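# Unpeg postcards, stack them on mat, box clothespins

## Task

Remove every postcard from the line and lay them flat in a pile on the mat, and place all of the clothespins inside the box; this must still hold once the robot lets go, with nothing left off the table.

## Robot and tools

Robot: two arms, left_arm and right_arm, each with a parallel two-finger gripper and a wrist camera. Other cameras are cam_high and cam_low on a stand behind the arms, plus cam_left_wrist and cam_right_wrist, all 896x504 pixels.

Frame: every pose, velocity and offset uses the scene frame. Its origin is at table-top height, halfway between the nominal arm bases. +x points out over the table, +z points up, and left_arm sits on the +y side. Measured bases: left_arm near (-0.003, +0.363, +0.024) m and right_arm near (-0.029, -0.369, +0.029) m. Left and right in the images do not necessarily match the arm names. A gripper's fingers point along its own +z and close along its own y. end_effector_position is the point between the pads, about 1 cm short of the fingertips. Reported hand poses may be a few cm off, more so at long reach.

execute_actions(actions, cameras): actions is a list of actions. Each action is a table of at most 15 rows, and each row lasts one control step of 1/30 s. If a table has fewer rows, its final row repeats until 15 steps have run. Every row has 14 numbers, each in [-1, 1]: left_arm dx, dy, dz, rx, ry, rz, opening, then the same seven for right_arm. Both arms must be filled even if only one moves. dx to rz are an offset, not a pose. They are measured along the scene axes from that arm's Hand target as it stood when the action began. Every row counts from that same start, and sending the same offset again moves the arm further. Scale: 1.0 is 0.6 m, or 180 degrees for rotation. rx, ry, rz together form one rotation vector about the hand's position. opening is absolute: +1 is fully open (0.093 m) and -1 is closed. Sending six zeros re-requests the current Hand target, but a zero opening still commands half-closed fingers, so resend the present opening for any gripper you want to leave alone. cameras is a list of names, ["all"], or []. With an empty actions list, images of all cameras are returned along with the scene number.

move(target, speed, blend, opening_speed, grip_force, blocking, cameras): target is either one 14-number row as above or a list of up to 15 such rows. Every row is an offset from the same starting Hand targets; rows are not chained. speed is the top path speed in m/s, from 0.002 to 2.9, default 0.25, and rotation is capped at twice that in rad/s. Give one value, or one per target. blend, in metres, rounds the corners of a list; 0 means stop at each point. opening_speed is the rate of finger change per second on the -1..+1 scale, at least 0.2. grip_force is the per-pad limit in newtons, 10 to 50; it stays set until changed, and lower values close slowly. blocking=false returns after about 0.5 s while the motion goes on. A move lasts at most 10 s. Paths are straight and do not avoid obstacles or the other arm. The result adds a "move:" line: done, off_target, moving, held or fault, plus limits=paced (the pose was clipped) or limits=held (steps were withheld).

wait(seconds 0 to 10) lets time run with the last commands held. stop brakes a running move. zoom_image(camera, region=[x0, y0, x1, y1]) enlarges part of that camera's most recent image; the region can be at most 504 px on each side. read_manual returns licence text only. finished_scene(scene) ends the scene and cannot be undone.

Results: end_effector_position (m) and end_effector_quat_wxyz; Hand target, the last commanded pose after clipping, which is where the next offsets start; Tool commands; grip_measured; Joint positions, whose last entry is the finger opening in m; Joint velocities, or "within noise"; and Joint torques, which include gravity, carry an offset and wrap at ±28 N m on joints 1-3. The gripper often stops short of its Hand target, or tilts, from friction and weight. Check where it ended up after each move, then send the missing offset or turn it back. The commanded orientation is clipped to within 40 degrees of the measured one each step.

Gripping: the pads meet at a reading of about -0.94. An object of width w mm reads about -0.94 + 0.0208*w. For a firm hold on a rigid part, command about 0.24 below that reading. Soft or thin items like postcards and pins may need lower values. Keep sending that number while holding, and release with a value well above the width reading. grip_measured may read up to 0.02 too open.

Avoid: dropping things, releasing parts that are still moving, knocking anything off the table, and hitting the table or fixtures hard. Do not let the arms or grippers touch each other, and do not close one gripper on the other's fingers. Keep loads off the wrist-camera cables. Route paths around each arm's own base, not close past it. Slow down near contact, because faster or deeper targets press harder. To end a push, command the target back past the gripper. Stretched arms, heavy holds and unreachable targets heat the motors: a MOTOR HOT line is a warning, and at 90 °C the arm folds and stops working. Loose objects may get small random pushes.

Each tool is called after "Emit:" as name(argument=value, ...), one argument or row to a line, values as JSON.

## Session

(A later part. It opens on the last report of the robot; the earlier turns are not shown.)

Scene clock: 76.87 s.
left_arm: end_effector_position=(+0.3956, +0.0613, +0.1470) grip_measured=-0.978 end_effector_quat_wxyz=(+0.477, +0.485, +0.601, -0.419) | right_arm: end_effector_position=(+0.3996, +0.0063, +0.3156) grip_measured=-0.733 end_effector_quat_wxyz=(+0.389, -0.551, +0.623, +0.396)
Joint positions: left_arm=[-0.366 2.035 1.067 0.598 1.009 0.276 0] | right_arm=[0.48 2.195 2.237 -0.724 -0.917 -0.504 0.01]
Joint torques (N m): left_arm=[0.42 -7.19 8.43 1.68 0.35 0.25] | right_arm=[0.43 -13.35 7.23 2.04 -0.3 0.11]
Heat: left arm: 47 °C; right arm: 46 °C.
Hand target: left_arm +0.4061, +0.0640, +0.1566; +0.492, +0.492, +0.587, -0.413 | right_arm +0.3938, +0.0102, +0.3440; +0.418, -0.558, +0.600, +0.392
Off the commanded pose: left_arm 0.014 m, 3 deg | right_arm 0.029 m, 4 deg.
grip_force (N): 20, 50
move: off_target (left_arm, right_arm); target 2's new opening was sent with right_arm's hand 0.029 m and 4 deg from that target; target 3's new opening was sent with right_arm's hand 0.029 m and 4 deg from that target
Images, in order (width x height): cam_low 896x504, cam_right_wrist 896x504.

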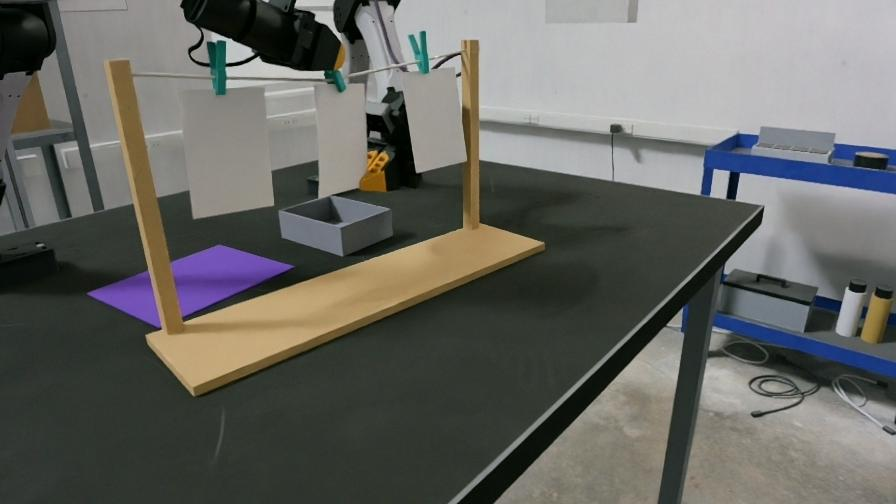

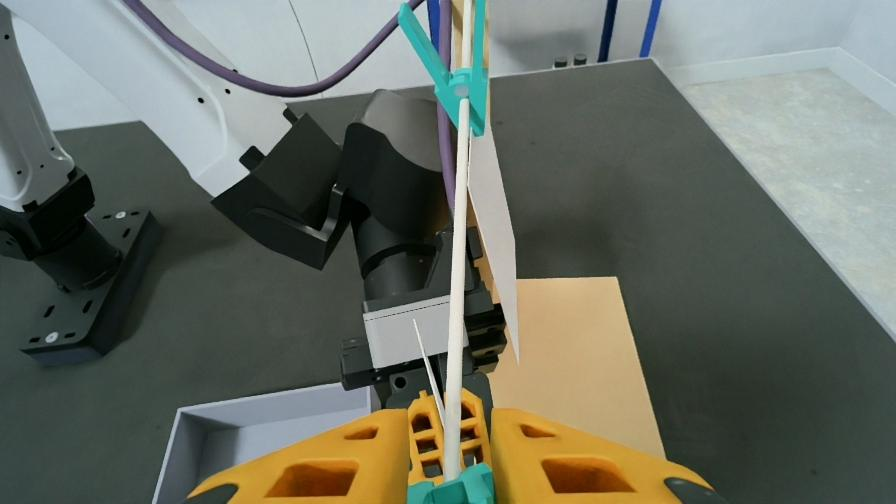

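Emit:
move(
  target=[0,0,0,0,0,0,-1,0,0,0,0,0,0,-1],
  opening_speed=0.5,
  cameras=["cam_right_wrist"],
)

Emit:
zoom_image(
  camera="cam_right_wrist",
  region=[300, 364, 580, 504],
)

Scene clock: 77.77 s.
left_arm: end_effector_position=(+0.3956, +0.0613, +0.1470) grip_measured=-0.978 end_effector_quat_wxyz=(+0.477, +0.485, +0.601, -0.419) | right_arm: end_effector_position=(+0.3996, +0.0063, +0.3156) grip_measured=-0.733 end_effector_quat_wxyz=(+0.389, -0.551, +0.623, +0.396)
Joint positions: left_arm=[-0.366 2.035 1.067 0.598 1.009 0.276 0] | right_arm=[0.48 2.195 2.237 -0.724 -0.917 -0.504 0.01]
Joint torques (N m): left_arm=[0.39 -7.2 8.43 1.69 0.35 0.25] | right_arm=[0.47 -13.37 7.28 2.04 -0.28 0.12]
Heat: left arm: 47 °C; right arm: 46 °C.
Hand target: left_arm +0.4061, +0.0640, +0.1566; +0.492, +0.492, +0.587, -0.413 | right_arm +0.3938, +0.0102, +0.3440; +0.418, -0.558, +0.600, +0.392
Off the commanded pose: left_arm 0.014 m, 3 deg | right_arm 0.029 m, 4 deg.
grip_force (N): 20, 50
move: off_target (left_arm, right_arm)
Images, in order (width x height): cam_right_wrist 896x504.

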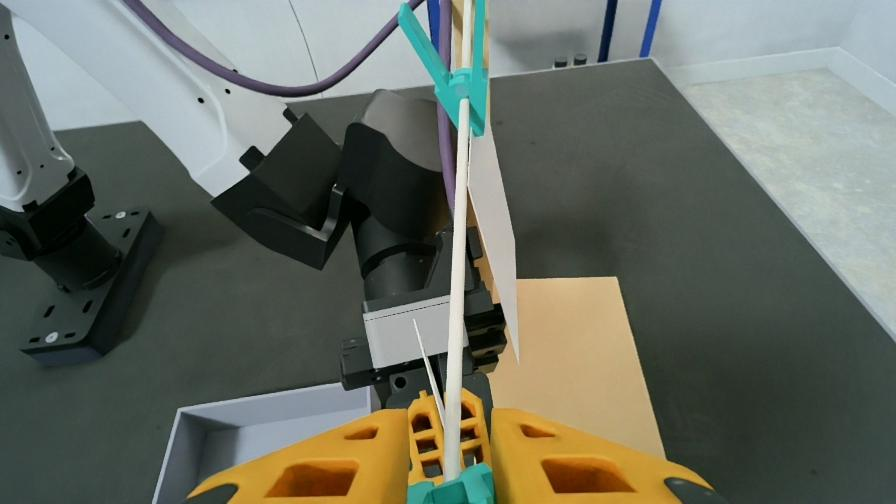

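Scaled by 1.800 from the camera's 896x504 image, which has a finer 1280x720 frame.

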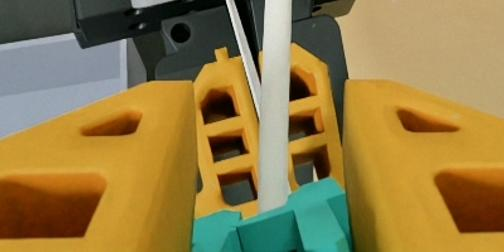

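Emit:
move(
  target=[0,0,-0.025,0,0,0,-1,0,0,0,0,0,0,-1],
  speed=0.04,
  cameras=["cam_low","cam_left_wrist"],
)

Emit:
zoom_image(
  camera="cam_low",
  region=[180, 10, 400, 150],
)

Scene clock: 79.13 s.
left_arm: end_effector_position=(+0.3961, +0.0619, +0.1301) grip_measured=-0.978 end_effector_quat_wxyz=(+0.465, +0.482, +0.611, -0.422) | right_arm: end_effector_position=(+0.3996, +0.0063, +0.3156) grip_measured=-0.733 end_effector_quat_wxyz=(+0.389, -0.551, +0.623, +0.396)
Joint positions: left_arm=[-0.364 2.072 1.067 0.598 1.009 0.28 0] | right_arm=[0.48 2.195 2.237 -0.724 -0.917 -0.504 0.01]
Joint torques (N m): left_arm=[0.42 -7.2 7.12 2.12 0.37 0.25] | right_arm=[0.39 -13.38 7.23 2.04 -0.3 0.12]
Heat: left arm: 47 °C; right arm: 46 °C.
Hand target: left_arm +0.4061, +0.0640, +0.1416; +0.492, +0.492, +0.587, -0.413 | right_arm +0.3938, +0.0102, +0.3440; +0.418, -0.558, +0.600, +0.392
Off the commanded pose: left_arm 0.015 m, 4 deg | right_arm 0.029 m, 4 deg.
grip_force (N): 20, 50
move: off_target (left_arm, right_arm)
Images, in order (width x height): cam_low 896x504, cam_left_wrist 896x504.

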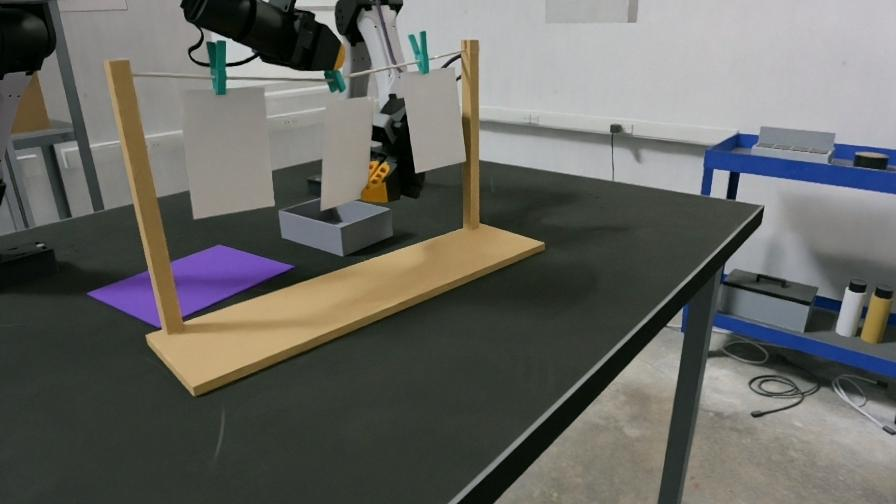

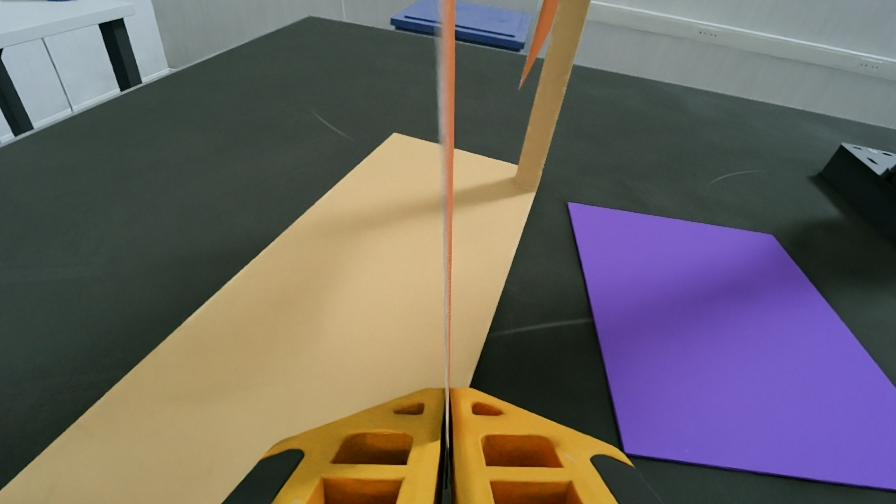

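Scaled by 2.291 from the camera's 896x504 image, which has a finer 1280x720 frame.

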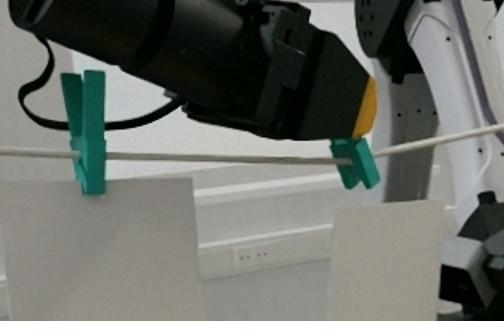

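Emit:
move(
  target=[
    [0.0,0.0,-0.05,0,0,0,-1,0,0,0,0,0,0,-1],
    [0.0,0.0,-0.05,0,0,0,-1,-0.02,-0.06,0.1,0,0,0,-1],
  ],
  speed=0.08,
  cameras=["cam_low","cam_right_wrist"],
)

Emit:
zoom_image(
  camera="cam_low",
  region=[180, 0, 400, 150],
)

Scene clock: 82.53 s.
left_arm: end_effector_position=(+0.3988, +0.0601, +0.1036) grip_measured=-0.978 end_effector_quat_wxyz=(+0.465, +0.485, +0.610, -0.421) | right_arm: end_effector_position=(+0.3918, -0.0260, +0.3912) grip_measured=-0.734 end_effector_quat_wxyz=(+0.415, -0.545, +0.618, +0.385)
Joint positions: left_arm=[-0.366 2.155 1.067 0.676 1.009 0.289 0] | right_arm=[0.43 2.214 2.573 -1.007 -0.934 -0.522 0.01]
Joint torques (N m): left_arm=[0.39 -7.45 5.37 2.31 0.38 0.17] | right_arm=[-0.06 -10.13 8.64 1.44 -0.58 -0.14]
Heat: left arm: 46 °C; right arm: 47 °C.
Hand target: left_arm +0.4061, +0.0640, +0.1116; +0.492, +0.492, +0.587, -0.413 | right_arm +0.3818, -0.0258, +0.4040; +0.418, -0.558, +0.600, +0.392
Off the commanded pose: left_arm 0.011 m, 4 deg | right_arm 0.016 m, 3 deg.
grip_force (N): 20, 50
move: off_target (left_arm, right_arm)
Images, in order (width x height): cam_low 896x504, cam_right_wrist 896x504.

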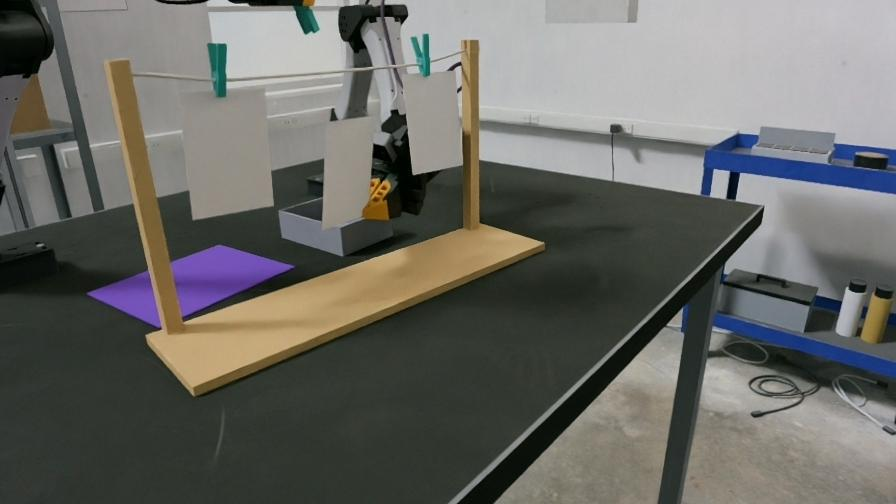

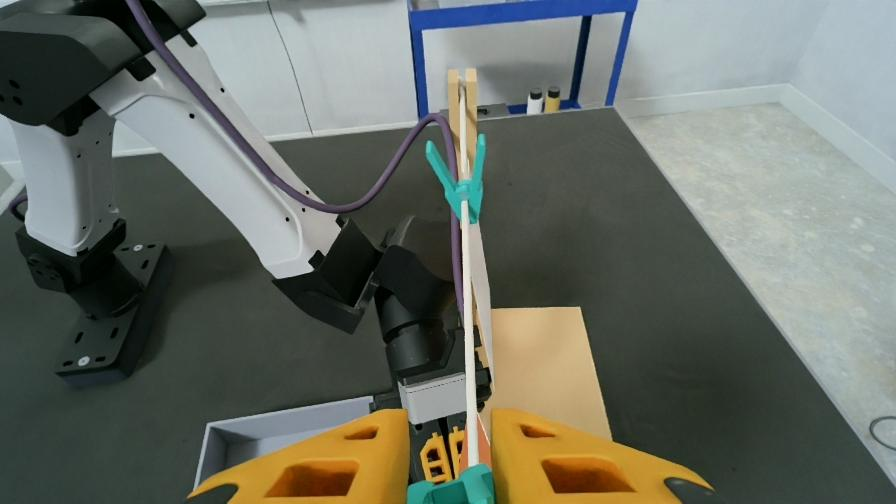

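Scaled by 2.291 from the camera's 896x504 image, which has a finer 1280x720 frame.

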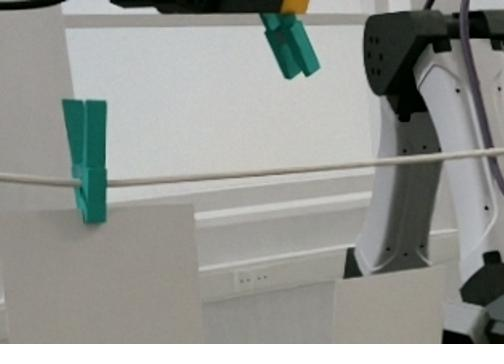

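Emit:
move(
  target=[
    [-0.2,0.02,0.01,0,0,0,-1,-0.186,-0.09,0.043,0,0,0,-1],
    [-0.21,0.03,0.26,0,0,0,-1,-0.303,-0.374,0.06,-0.0149,-0.0063,-0.403,-1],
  ],
  speed=0.2,
  blend=[0.02,0],
  cameras=["all"],
)

Scene clock: 88.30 s.
left_arm: end_effector_position=(+0.2738, +0.0797, +0.2422) grip_measured=-0.978 end_effector_quat_wxyz=(+0.470, +0.489, +0.600, -0.425) | right_arm: end_effector_position=(+0.2032, -0.2410, +0.4353) grip_measured=-0.734 end_effector_quat_wxyz=(+0.561, -0.123, +0.817, +0.057)
Joint positions: left_arm=[-0.453 1.406 0.768 0.294 0.943 0.231 0] | right_arm=[0.838 0.951 1.453 -0.941 0.545 0.19 0.01]
Joint torques (N m): left_arm=[0.12 -6.46 10.32 1.46 0.08 0.14] | right_arm=[0.59 -0.36 6.95 1.72 0.35 0.16]
Heat: left arm: 46 °C; right arm: 45 °C.
Hand target: left_arm +0.2801, +0.0820, +0.2676; +0.492, +0.492, +0.587, -0.413 | right_arm +0.2000, -0.2502, +0.4400; +0.562, -0.107, +0.818, +0.051
Off the commanded pose: left_arm 0.026 m, 3 deg | right_arm 0.011 m, 2 deg.
grip_force (N): 20, 50
move: off_target (left_arm, right_arm)

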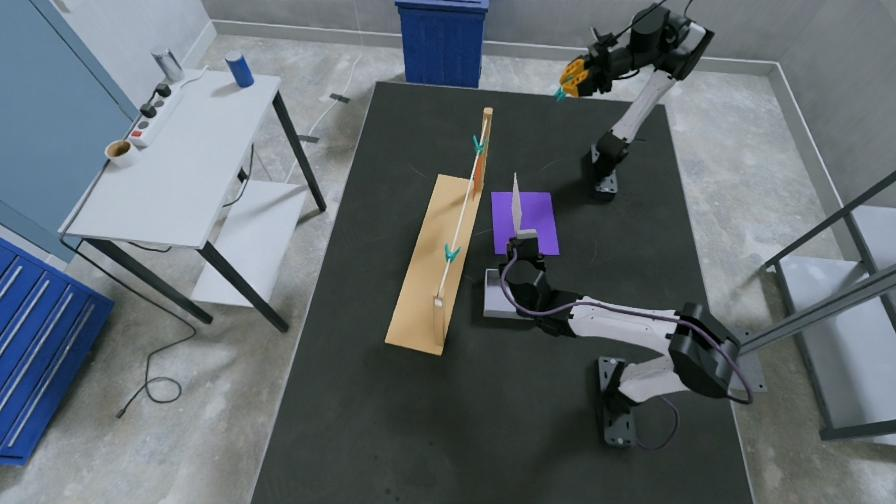

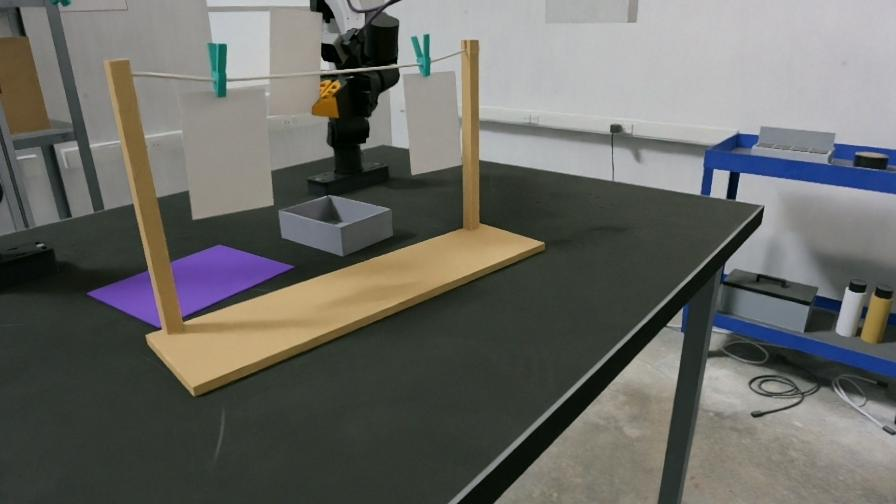

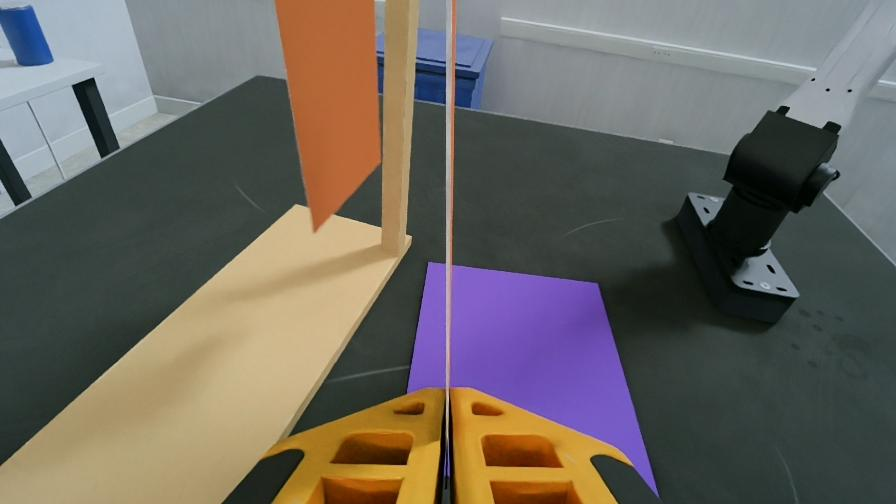

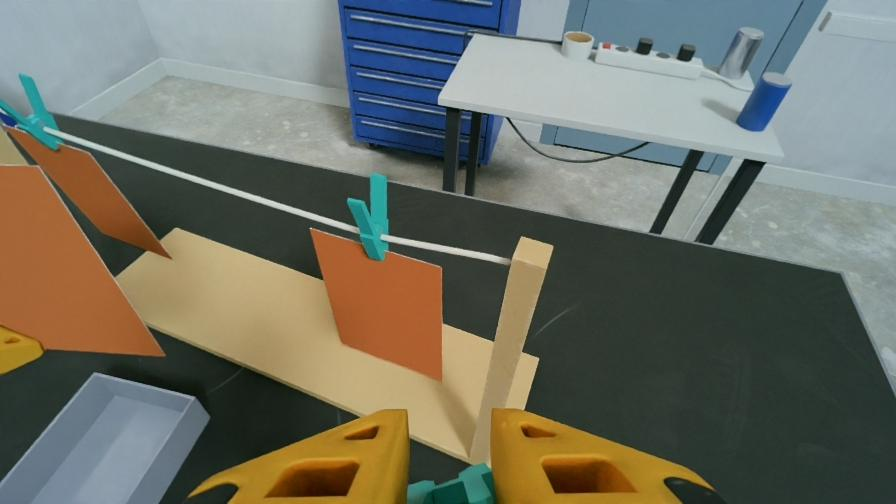

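Emit:
move(
  target=[
    [0.008,-0.15,0.029,0.1505,-0.4587,-0.2374,-1,0,0,0,0,0,0,-1],
  ],
  speed=0.2,
  cameras=["all"],
)

Scene clock: 93.53 s.
left_arm: end_effector_position=(+0.2825, -0.0074, +0.2711) grip_measured=-0.978 end_effector_quat_wxyz=(+0.466, +0.884, +0.032, -0.007) | right_arm: end_effector_position=(+0.2033, -0.2412, +0.4354) grip_measured=-0.734 end_effector_quat_wxyz=(+0.561, -0.123, +0.816, +0.056)
Joint positions: left_arm=[-0.694 1.734 1.579 -0.656 0.676 2.101 0] | right_arm=[0.838 0.951 1.453 -0.941 0.546 0.19 0.01]
Joint torques (N m): left_arm=[-0.87 -6.84 9.69 1.23 0.29 0.21] | right_arm=[0.62 -0.28 6.94 1.73 0.34 0.18]
Heat: left arm: 47 °C; right arm: 44 °C.
Hand target: left_arm +0.2849, -0.0080, +0.2850; +0.462, +0.887, +0.000, +0.000 | right_arm +0.2000, -0.2502, +0.4400; +0.562, -0.107, +0.818, +0.051
Off the commanded pose: left_arm 0.014 m, 4 deg | right_arm 0.011 m, 2 deg.
joint sent to its limit (left arm) — joint 6 (wrist roll), upper limit. The joint targets are off in position and orientation.
grip_force (N): 20, 50
move: off_target (left_arm, right_arm)

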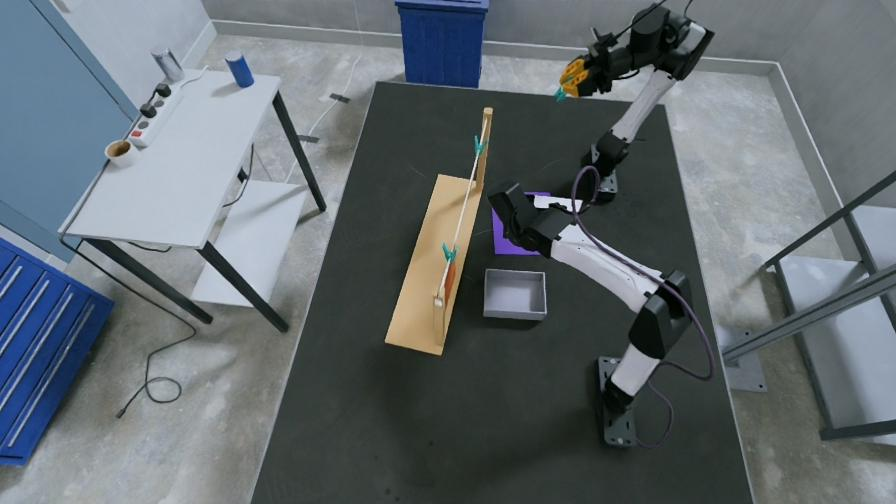

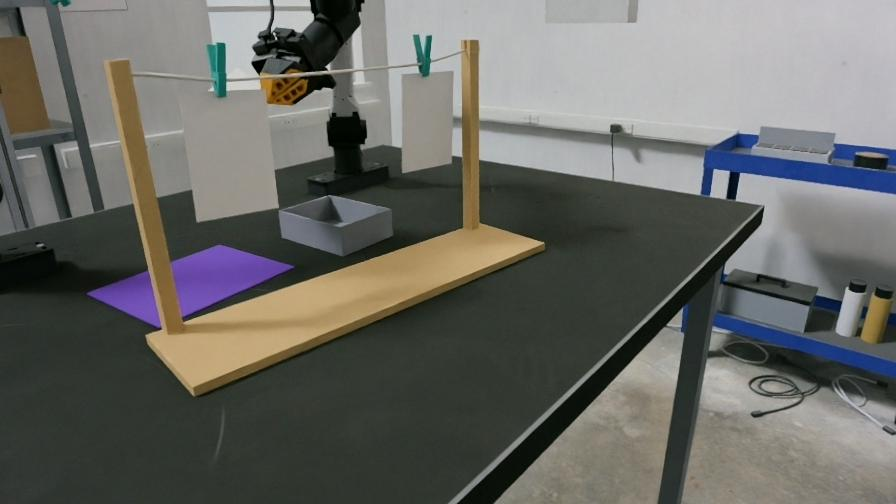

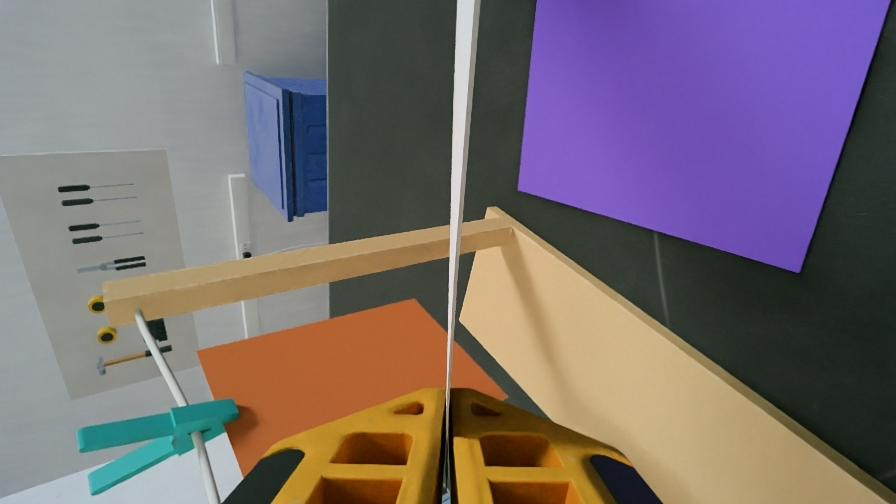

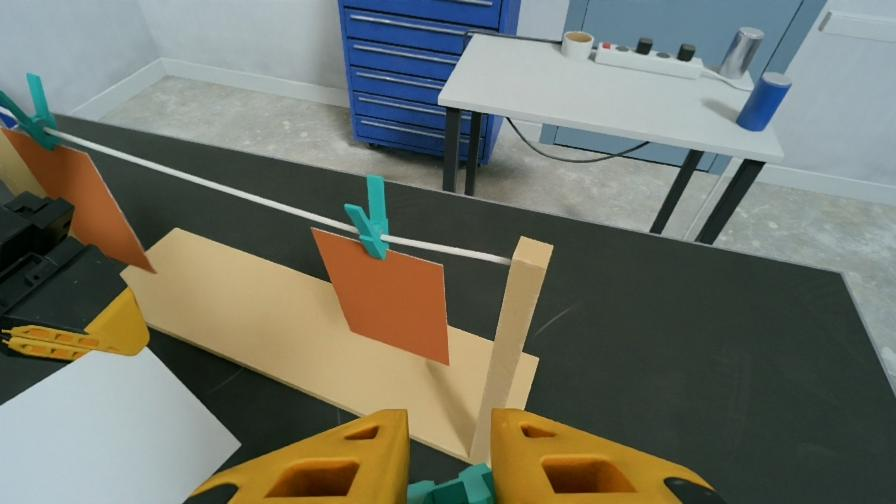

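Emit:
move(
  target=[
    [0.0,-0.153,-0.225,0.028,0,0,-1,0,0,0,0,0,0,-1],
  ],
  speed=0.2,
  cameras=["all"],
)

Emit:
zoom_image(
  camera="cam_high",
  region=[440, 150, 640, 350],
)

Scene clock: 95.43 s.
left_arm: end_effector_position=(+0.2723, -0.0874, +0.1314) grip_measured=-0.978 end_effector_quat_wxyz=(+0.393, +0.919, +0.002, -0.023) | right_arm: end_effector_position=(+0.2033, -0.2412, +0.4354) grip_measured=-0.734 end_effector_quat_wxyz=(+0.561, -0.123, +0.816, +0.056)
Joint positions: left_arm=[-0.869 2.062 1.565 -0.426 0.524 2.093 0] | right_arm=[0.838 0.951 1.453 -0.941 0.546 0.19 0.01]
Joint torques (N m): left_arm=[-0.55 -8.88 8.55 1.84 0.23 -0.09] | right_arm=[0.59 -0.31 6.95 1.71 0.35 0.17]
Heat: left arm: 47 °C; right arm: 43 °C.
Hand target: left_arm +0.2849, -0.0998, +0.1500; +0.422, +0.906, +0.000, +0.000 | right_arm +0.2000, -0.2502, +0.4400; +0.562, -0.107, +0.818, +0.051
Off the commanded pose: left_arm 0.026 m, 5 deg | right_arm 0.011 m, 2 deg.
grip_force (N): 20, 50
move: off_target (left_arm, right_arm)

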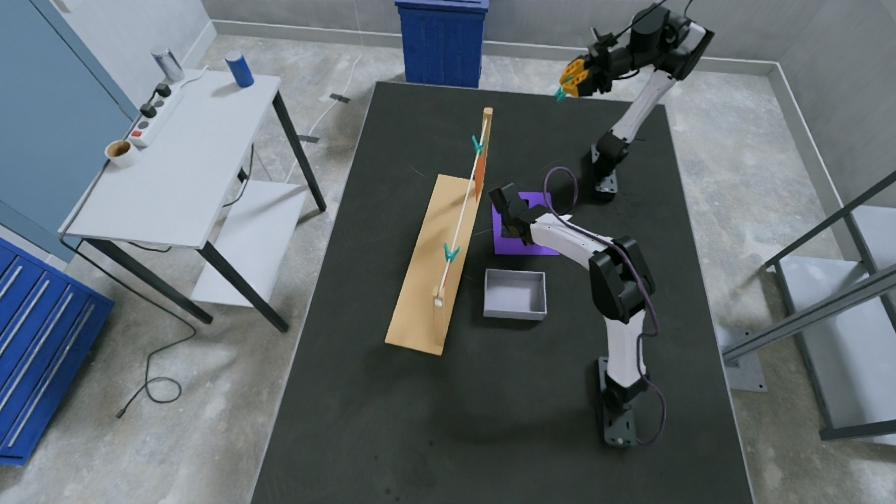

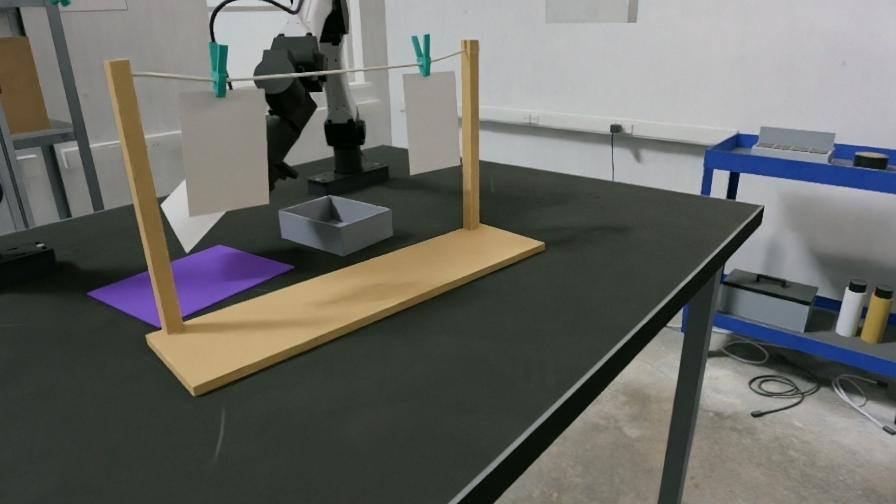

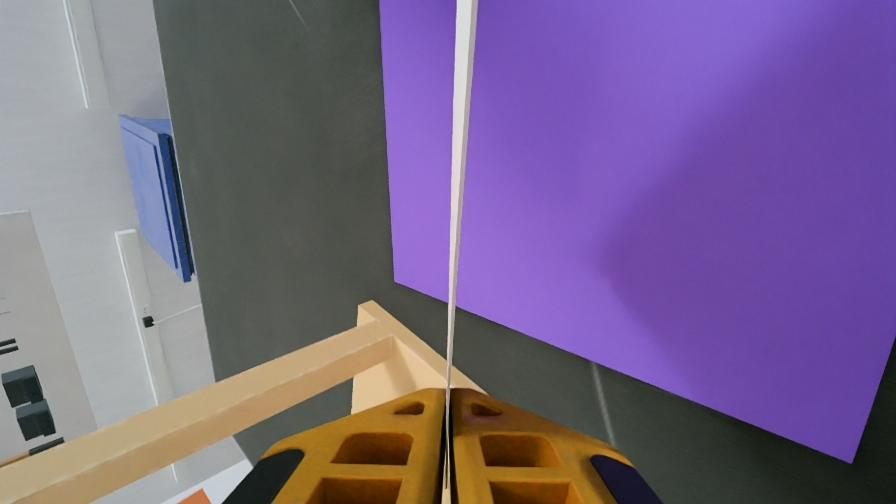

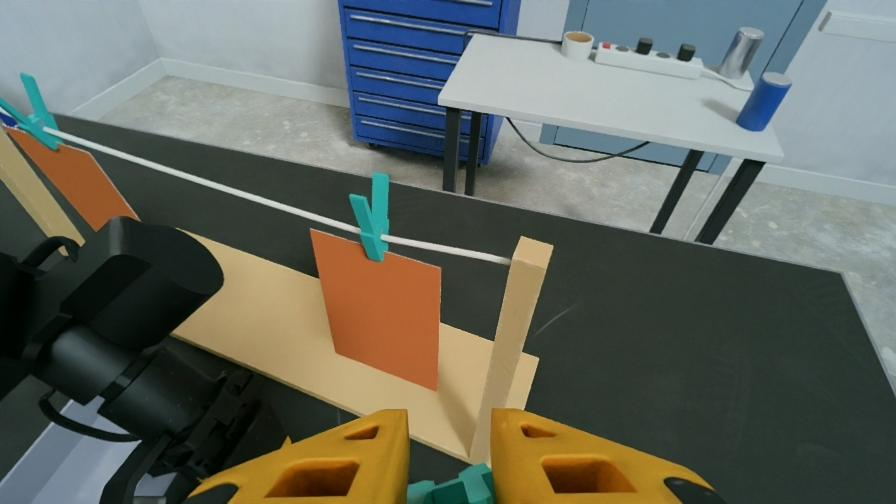

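Scaled by 2.520 from the camera's 896x504 image, which has a finer 1280x720 frame.

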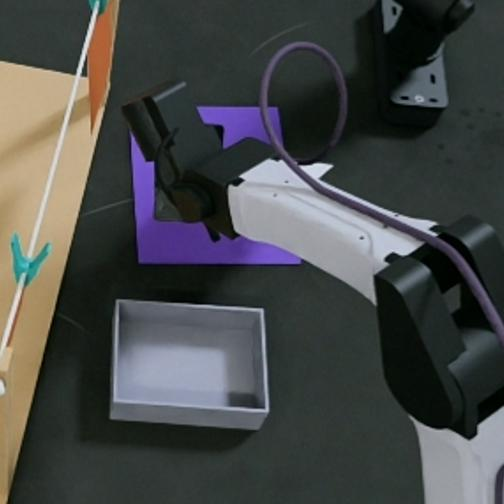

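Emit:
move(
  target=[
    [0.013,-0.078,-0.09,-0.02,0,0,-1,0,0,0,0,0,0,-1],
  ],
  speed=0.12,
  cameras=["cam_low","cam_high","cam_left_wrist"],
)

Emit:
zoom_image(
  camera="cam_high",
  region=[440, 150, 640, 350],
)

Emit:
zoom_image(
  camera="cam_low",
  region=[80, 120, 320, 340],
)

Scene clock: 97.10 s.
left_arm: end_effector_position=(+0.2803, -0.1300, +0.0787) grip_measured=-0.978 end_effector_quat_wxyz=(+0.422, +0.907, +0.004, -0.020) | right_arm: end_effector_position=(+0.2033, -0.2412, +0.4354) grip_measured=-0.734 end_effector_quat_wxyz=(+0.561, -0.123, +0.816, +0.056)
Joint positions: left_arm=[-0.907 2.245 1.588 -0.182 0.524 2.026 0] | right_arm=[0.838 0.951 1.453 -0.941 0.546 0.19 0.01]
Joint torques (N m): left_arm=[-0.95 -8.79 9.77 1.92 0.2 -0.11] | right_arm=[0.59 -0.34 6.97 1.72 0.34 0.17]
Heat: left arm: 47 °C; right arm: 43 °C.
Hand target: left_arm +0.2927, -0.1466, +0.0960; +0.451, +0.893, +0.000, +0.000 | right_arm +0.2000, -0.2502, +0.4400; +0.562, -0.107, +0.818, +0.051
Off the commanded pose: left_arm 0.027 m, 4 deg | right_arm 0.011 m, 2 deg.
grip_force (N): 20, 50
move: off_target (left_arm, right_arm)
Images, in order (width x height): cam_high 896x504, cam_low 896x504, cam_left_wrist 896x504.

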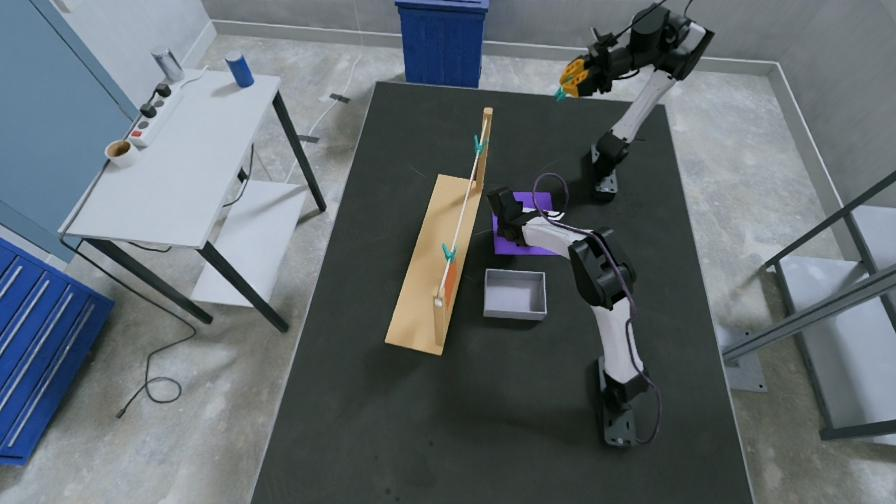

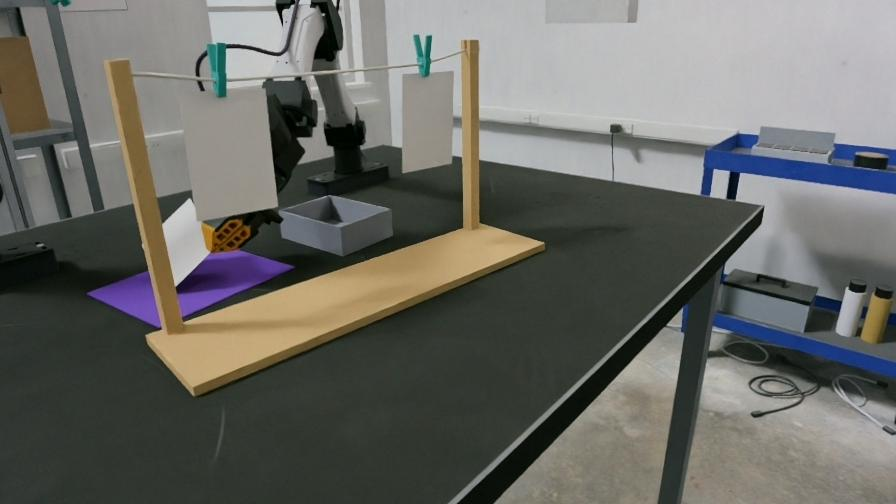

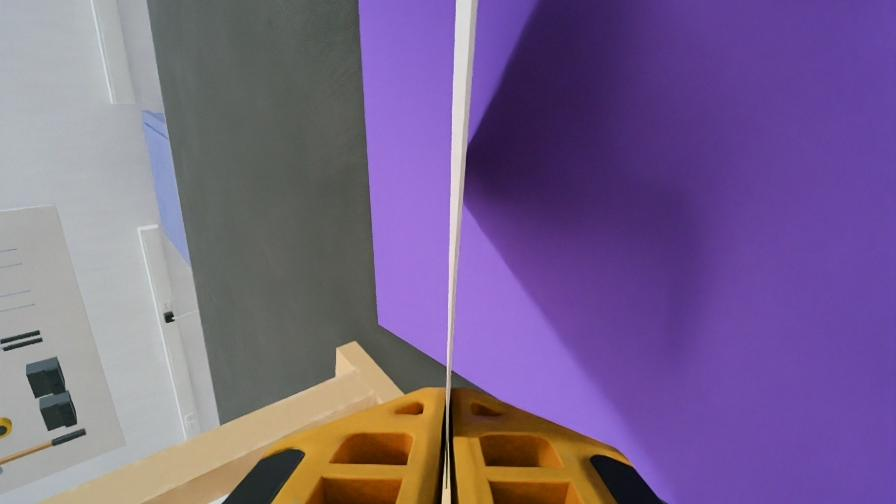

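Scaled by 2.520 from the camera's 896x504 image, which has a finer 1280x720 frame.

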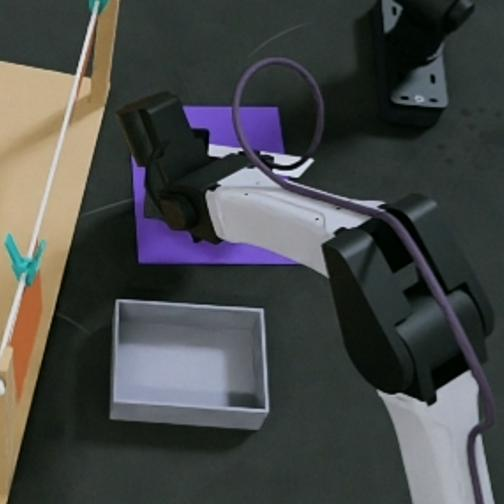

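Scaled by 2.100 from the camera's 896x504 image, which has a finer 1280x720 frame.

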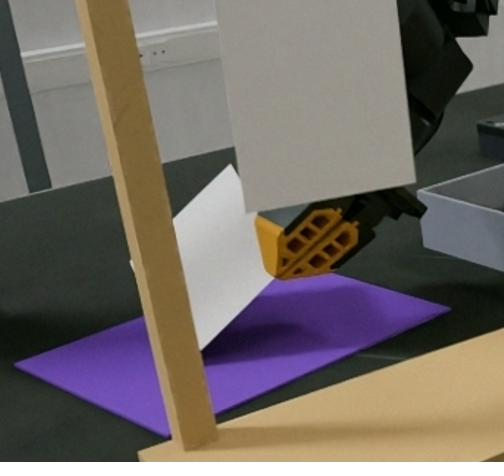

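Emit:
move(
  target=[
    [0.0,0.0,0.015,0,-0.036,0.041,-1,0,0,0,0,0,0,-1],
  ],
  speed=0.1,
  cameras=["cam_low","cam_high","cam_left_wrist"],
)

Emit:
zoom_image(
  camera="cam_high",
  region=[440, 150, 640, 350],
)

Emit:
zoom_image(
  camera="cam_low",
  region=[80, 120, 320, 340],
)

Scene clock: 99.47 s.
left_arm: end_effector_position=(+0.2884, -0.1447, +0.0804) grip_measured=-0.978 end_effector_quat_wxyz=(+0.426, +0.902, +0.028, +0.061) | right_arm: end_effector_position=(+0.2033, -0.2412, +0.4354) grip_measured=-0.734 end_effector_quat_wxyz=(+0.561, -0.123, +0.816, +0.056)
Joint positions: left_arm=[-0.961 2.234 1.542 -0.039 0.338 1.972 0] | right_arm=[0.838 0.951 1.453 -0.941 0.546 0.19 0.01]
Joint torques (N m): left_arm=[-0.83 -13.38 4.86 1.98 -0.01 -0.09] | right_arm=[0.65 -0.32 6.97 1.72 0.34 0.17]
Heat: left arm: 47 °C; right arm: 42 °C.
Hand target: left_arm +0.2927, -0.1466, +0.1050; +0.449, +0.889, +0.032, +0.080 | right_arm +0.2000, -0.2502, +0.4400; +0.562, -0.107, +0.818, +0.051
Off the commanded pose: left_arm 0.025 m, 4 deg | right_arm 0.011 m, 2 deg.
grip_force (N): 20, 50
move: off_target (left_arm, right_arm)
Images, in order (width x height): cam_high 896x504, cam_low 896x504, cam_left_wrist 896x504.

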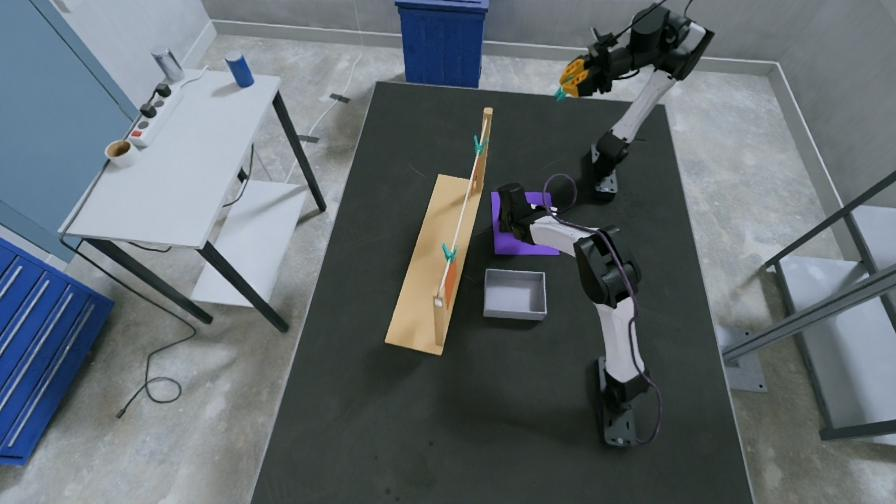

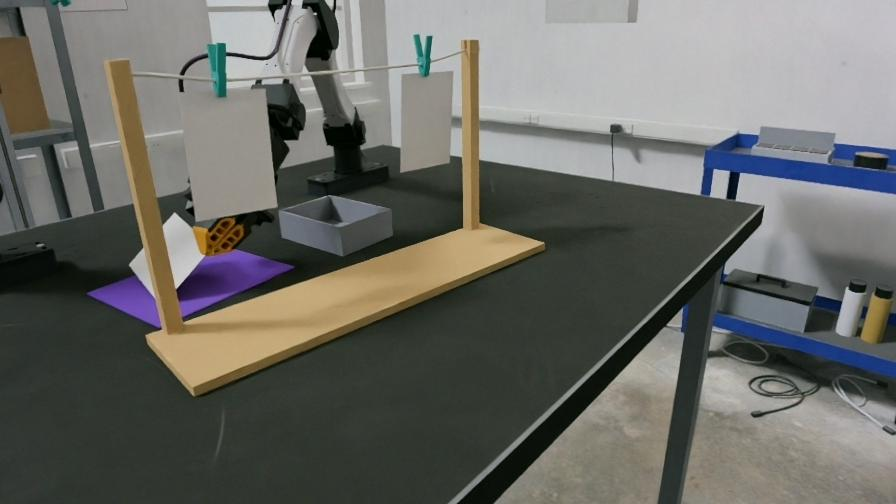

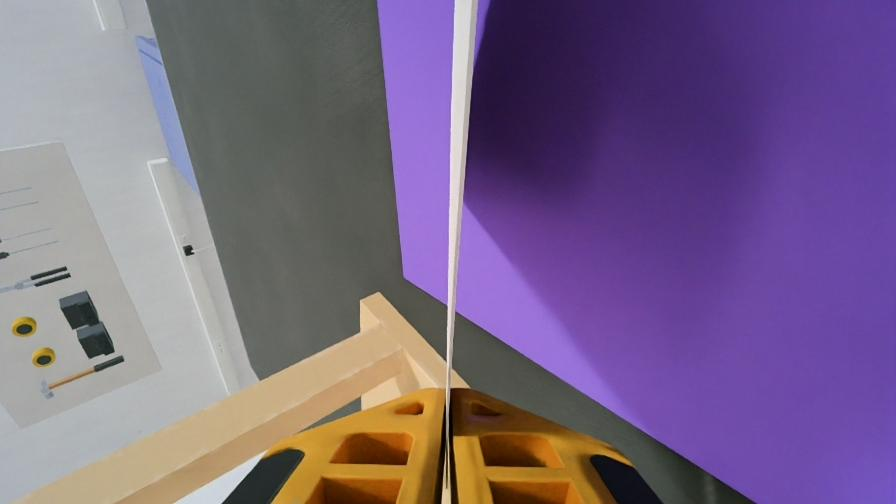

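Scaled by 2.520 from the camera's 896x504 image, which has a finer 1280x720 frame.

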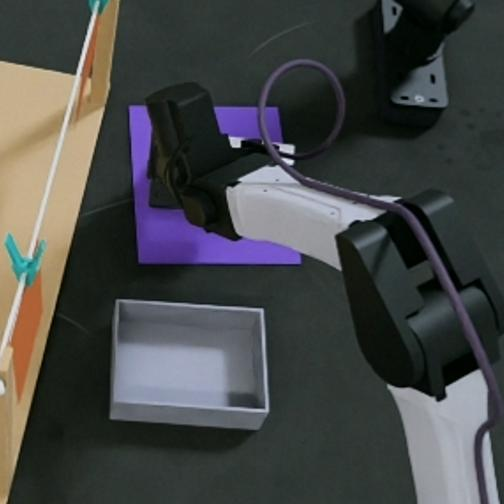

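Scaled by 2.100 from the camera's 896x504 image, which has a finer 1280x720 frame.

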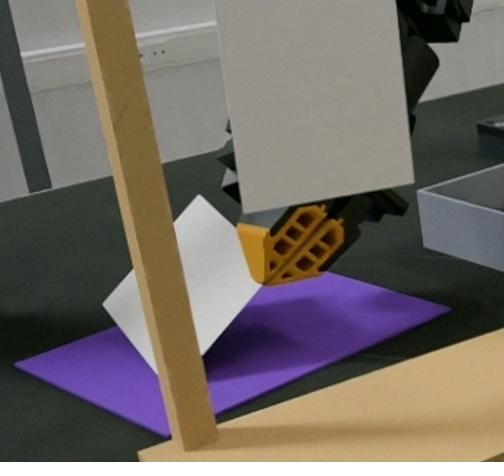

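Emit:
move(
  target=[
    [0.0,0.015,-0.025,0,0,0,-1,0,0,0,0,0,0,-1],
  ],
  speed=0.06,
  cameras=["cam_low","cam_high"],
)

Emit:
zoom_image(
  camera="cam_low",
  region=[80, 160, 320, 340],
)

Scene clock: 100.87 s.
left_arm: end_effector_position=(+0.2879, -0.1424, +0.0776) grip_measured=-0.978 end_effector_quat_wxyz=(+0.440, +0.895, +0.025, +0.071) | right_arm: end_effector_position=(+0.2033, -0.2412, +0.4354) grip_measured=-0.734 end_effector_quat_wxyz=(+0.561, -0.123, +0.816, +0.056)
Joint positions: left_arm=[-0.959 2.224 1.481 0.05 0.338 1.972 0] | right_arm=[0.838 0.951 1.453 -0.941 0.546 0.19 0.01]
Joint torques (N m): left_arm=[0.09 -12.41 4.45 1.78 0.07 -0.02] | right_arm=[0.57 -0.27 6.93 1.71 0.34 0.18]
Heat: left arm: 47 °C; right arm: 42 °C.
Hand target: left_arm +0.2927, -0.1376, +0.0900; +0.449, +0.889, +0.032, +0.080 | right_arm +0.2000, -0.2502, +0.4400; +0.562, -0.107, +0.818, +0.051
Off the commanded pose: left_arm 0.014 m, 2 deg | right_arm 0.011 m, 2 deg.
grip_force (N): 20, 50
move: off_target (left_arm, right_arm)
Images, in order (width x height): cam_high 896x504, cam_low 896x504.

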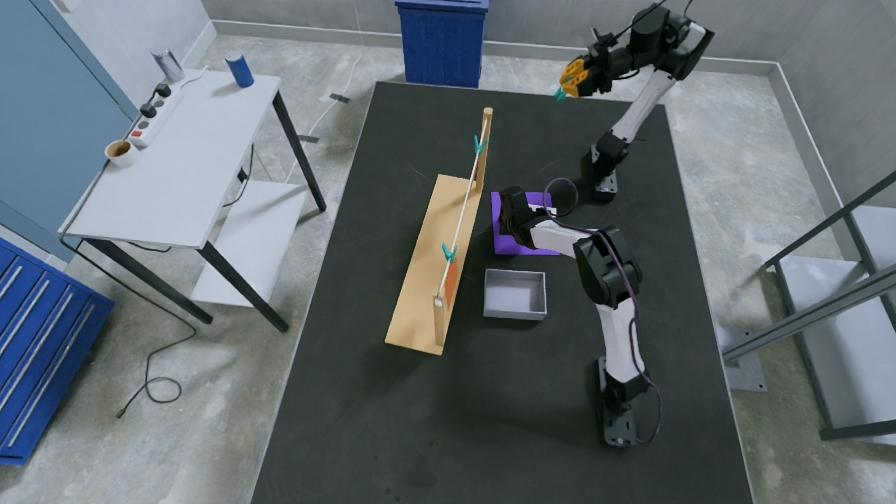

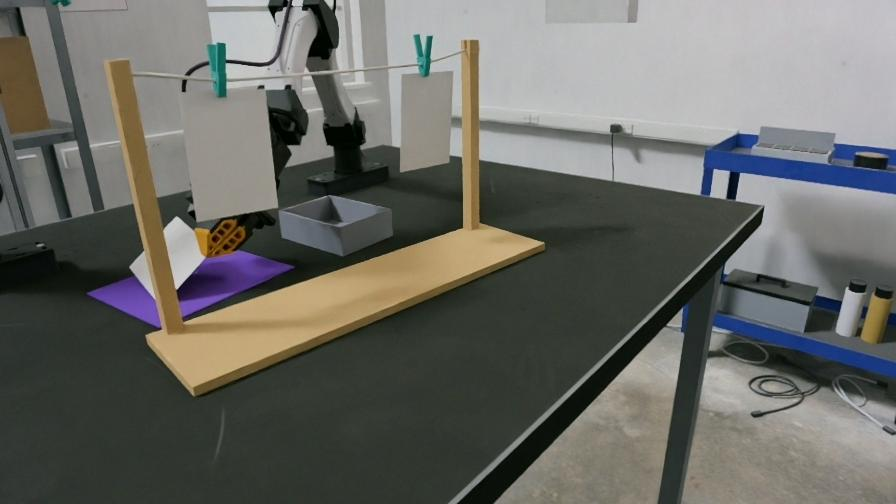

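Scaled by 2.100 from the camera's 896x504 image, which has a finer 1280x720 frame.

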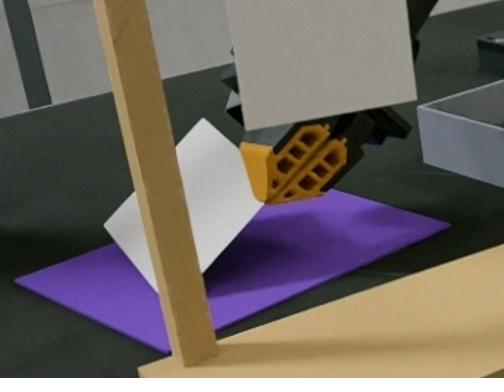

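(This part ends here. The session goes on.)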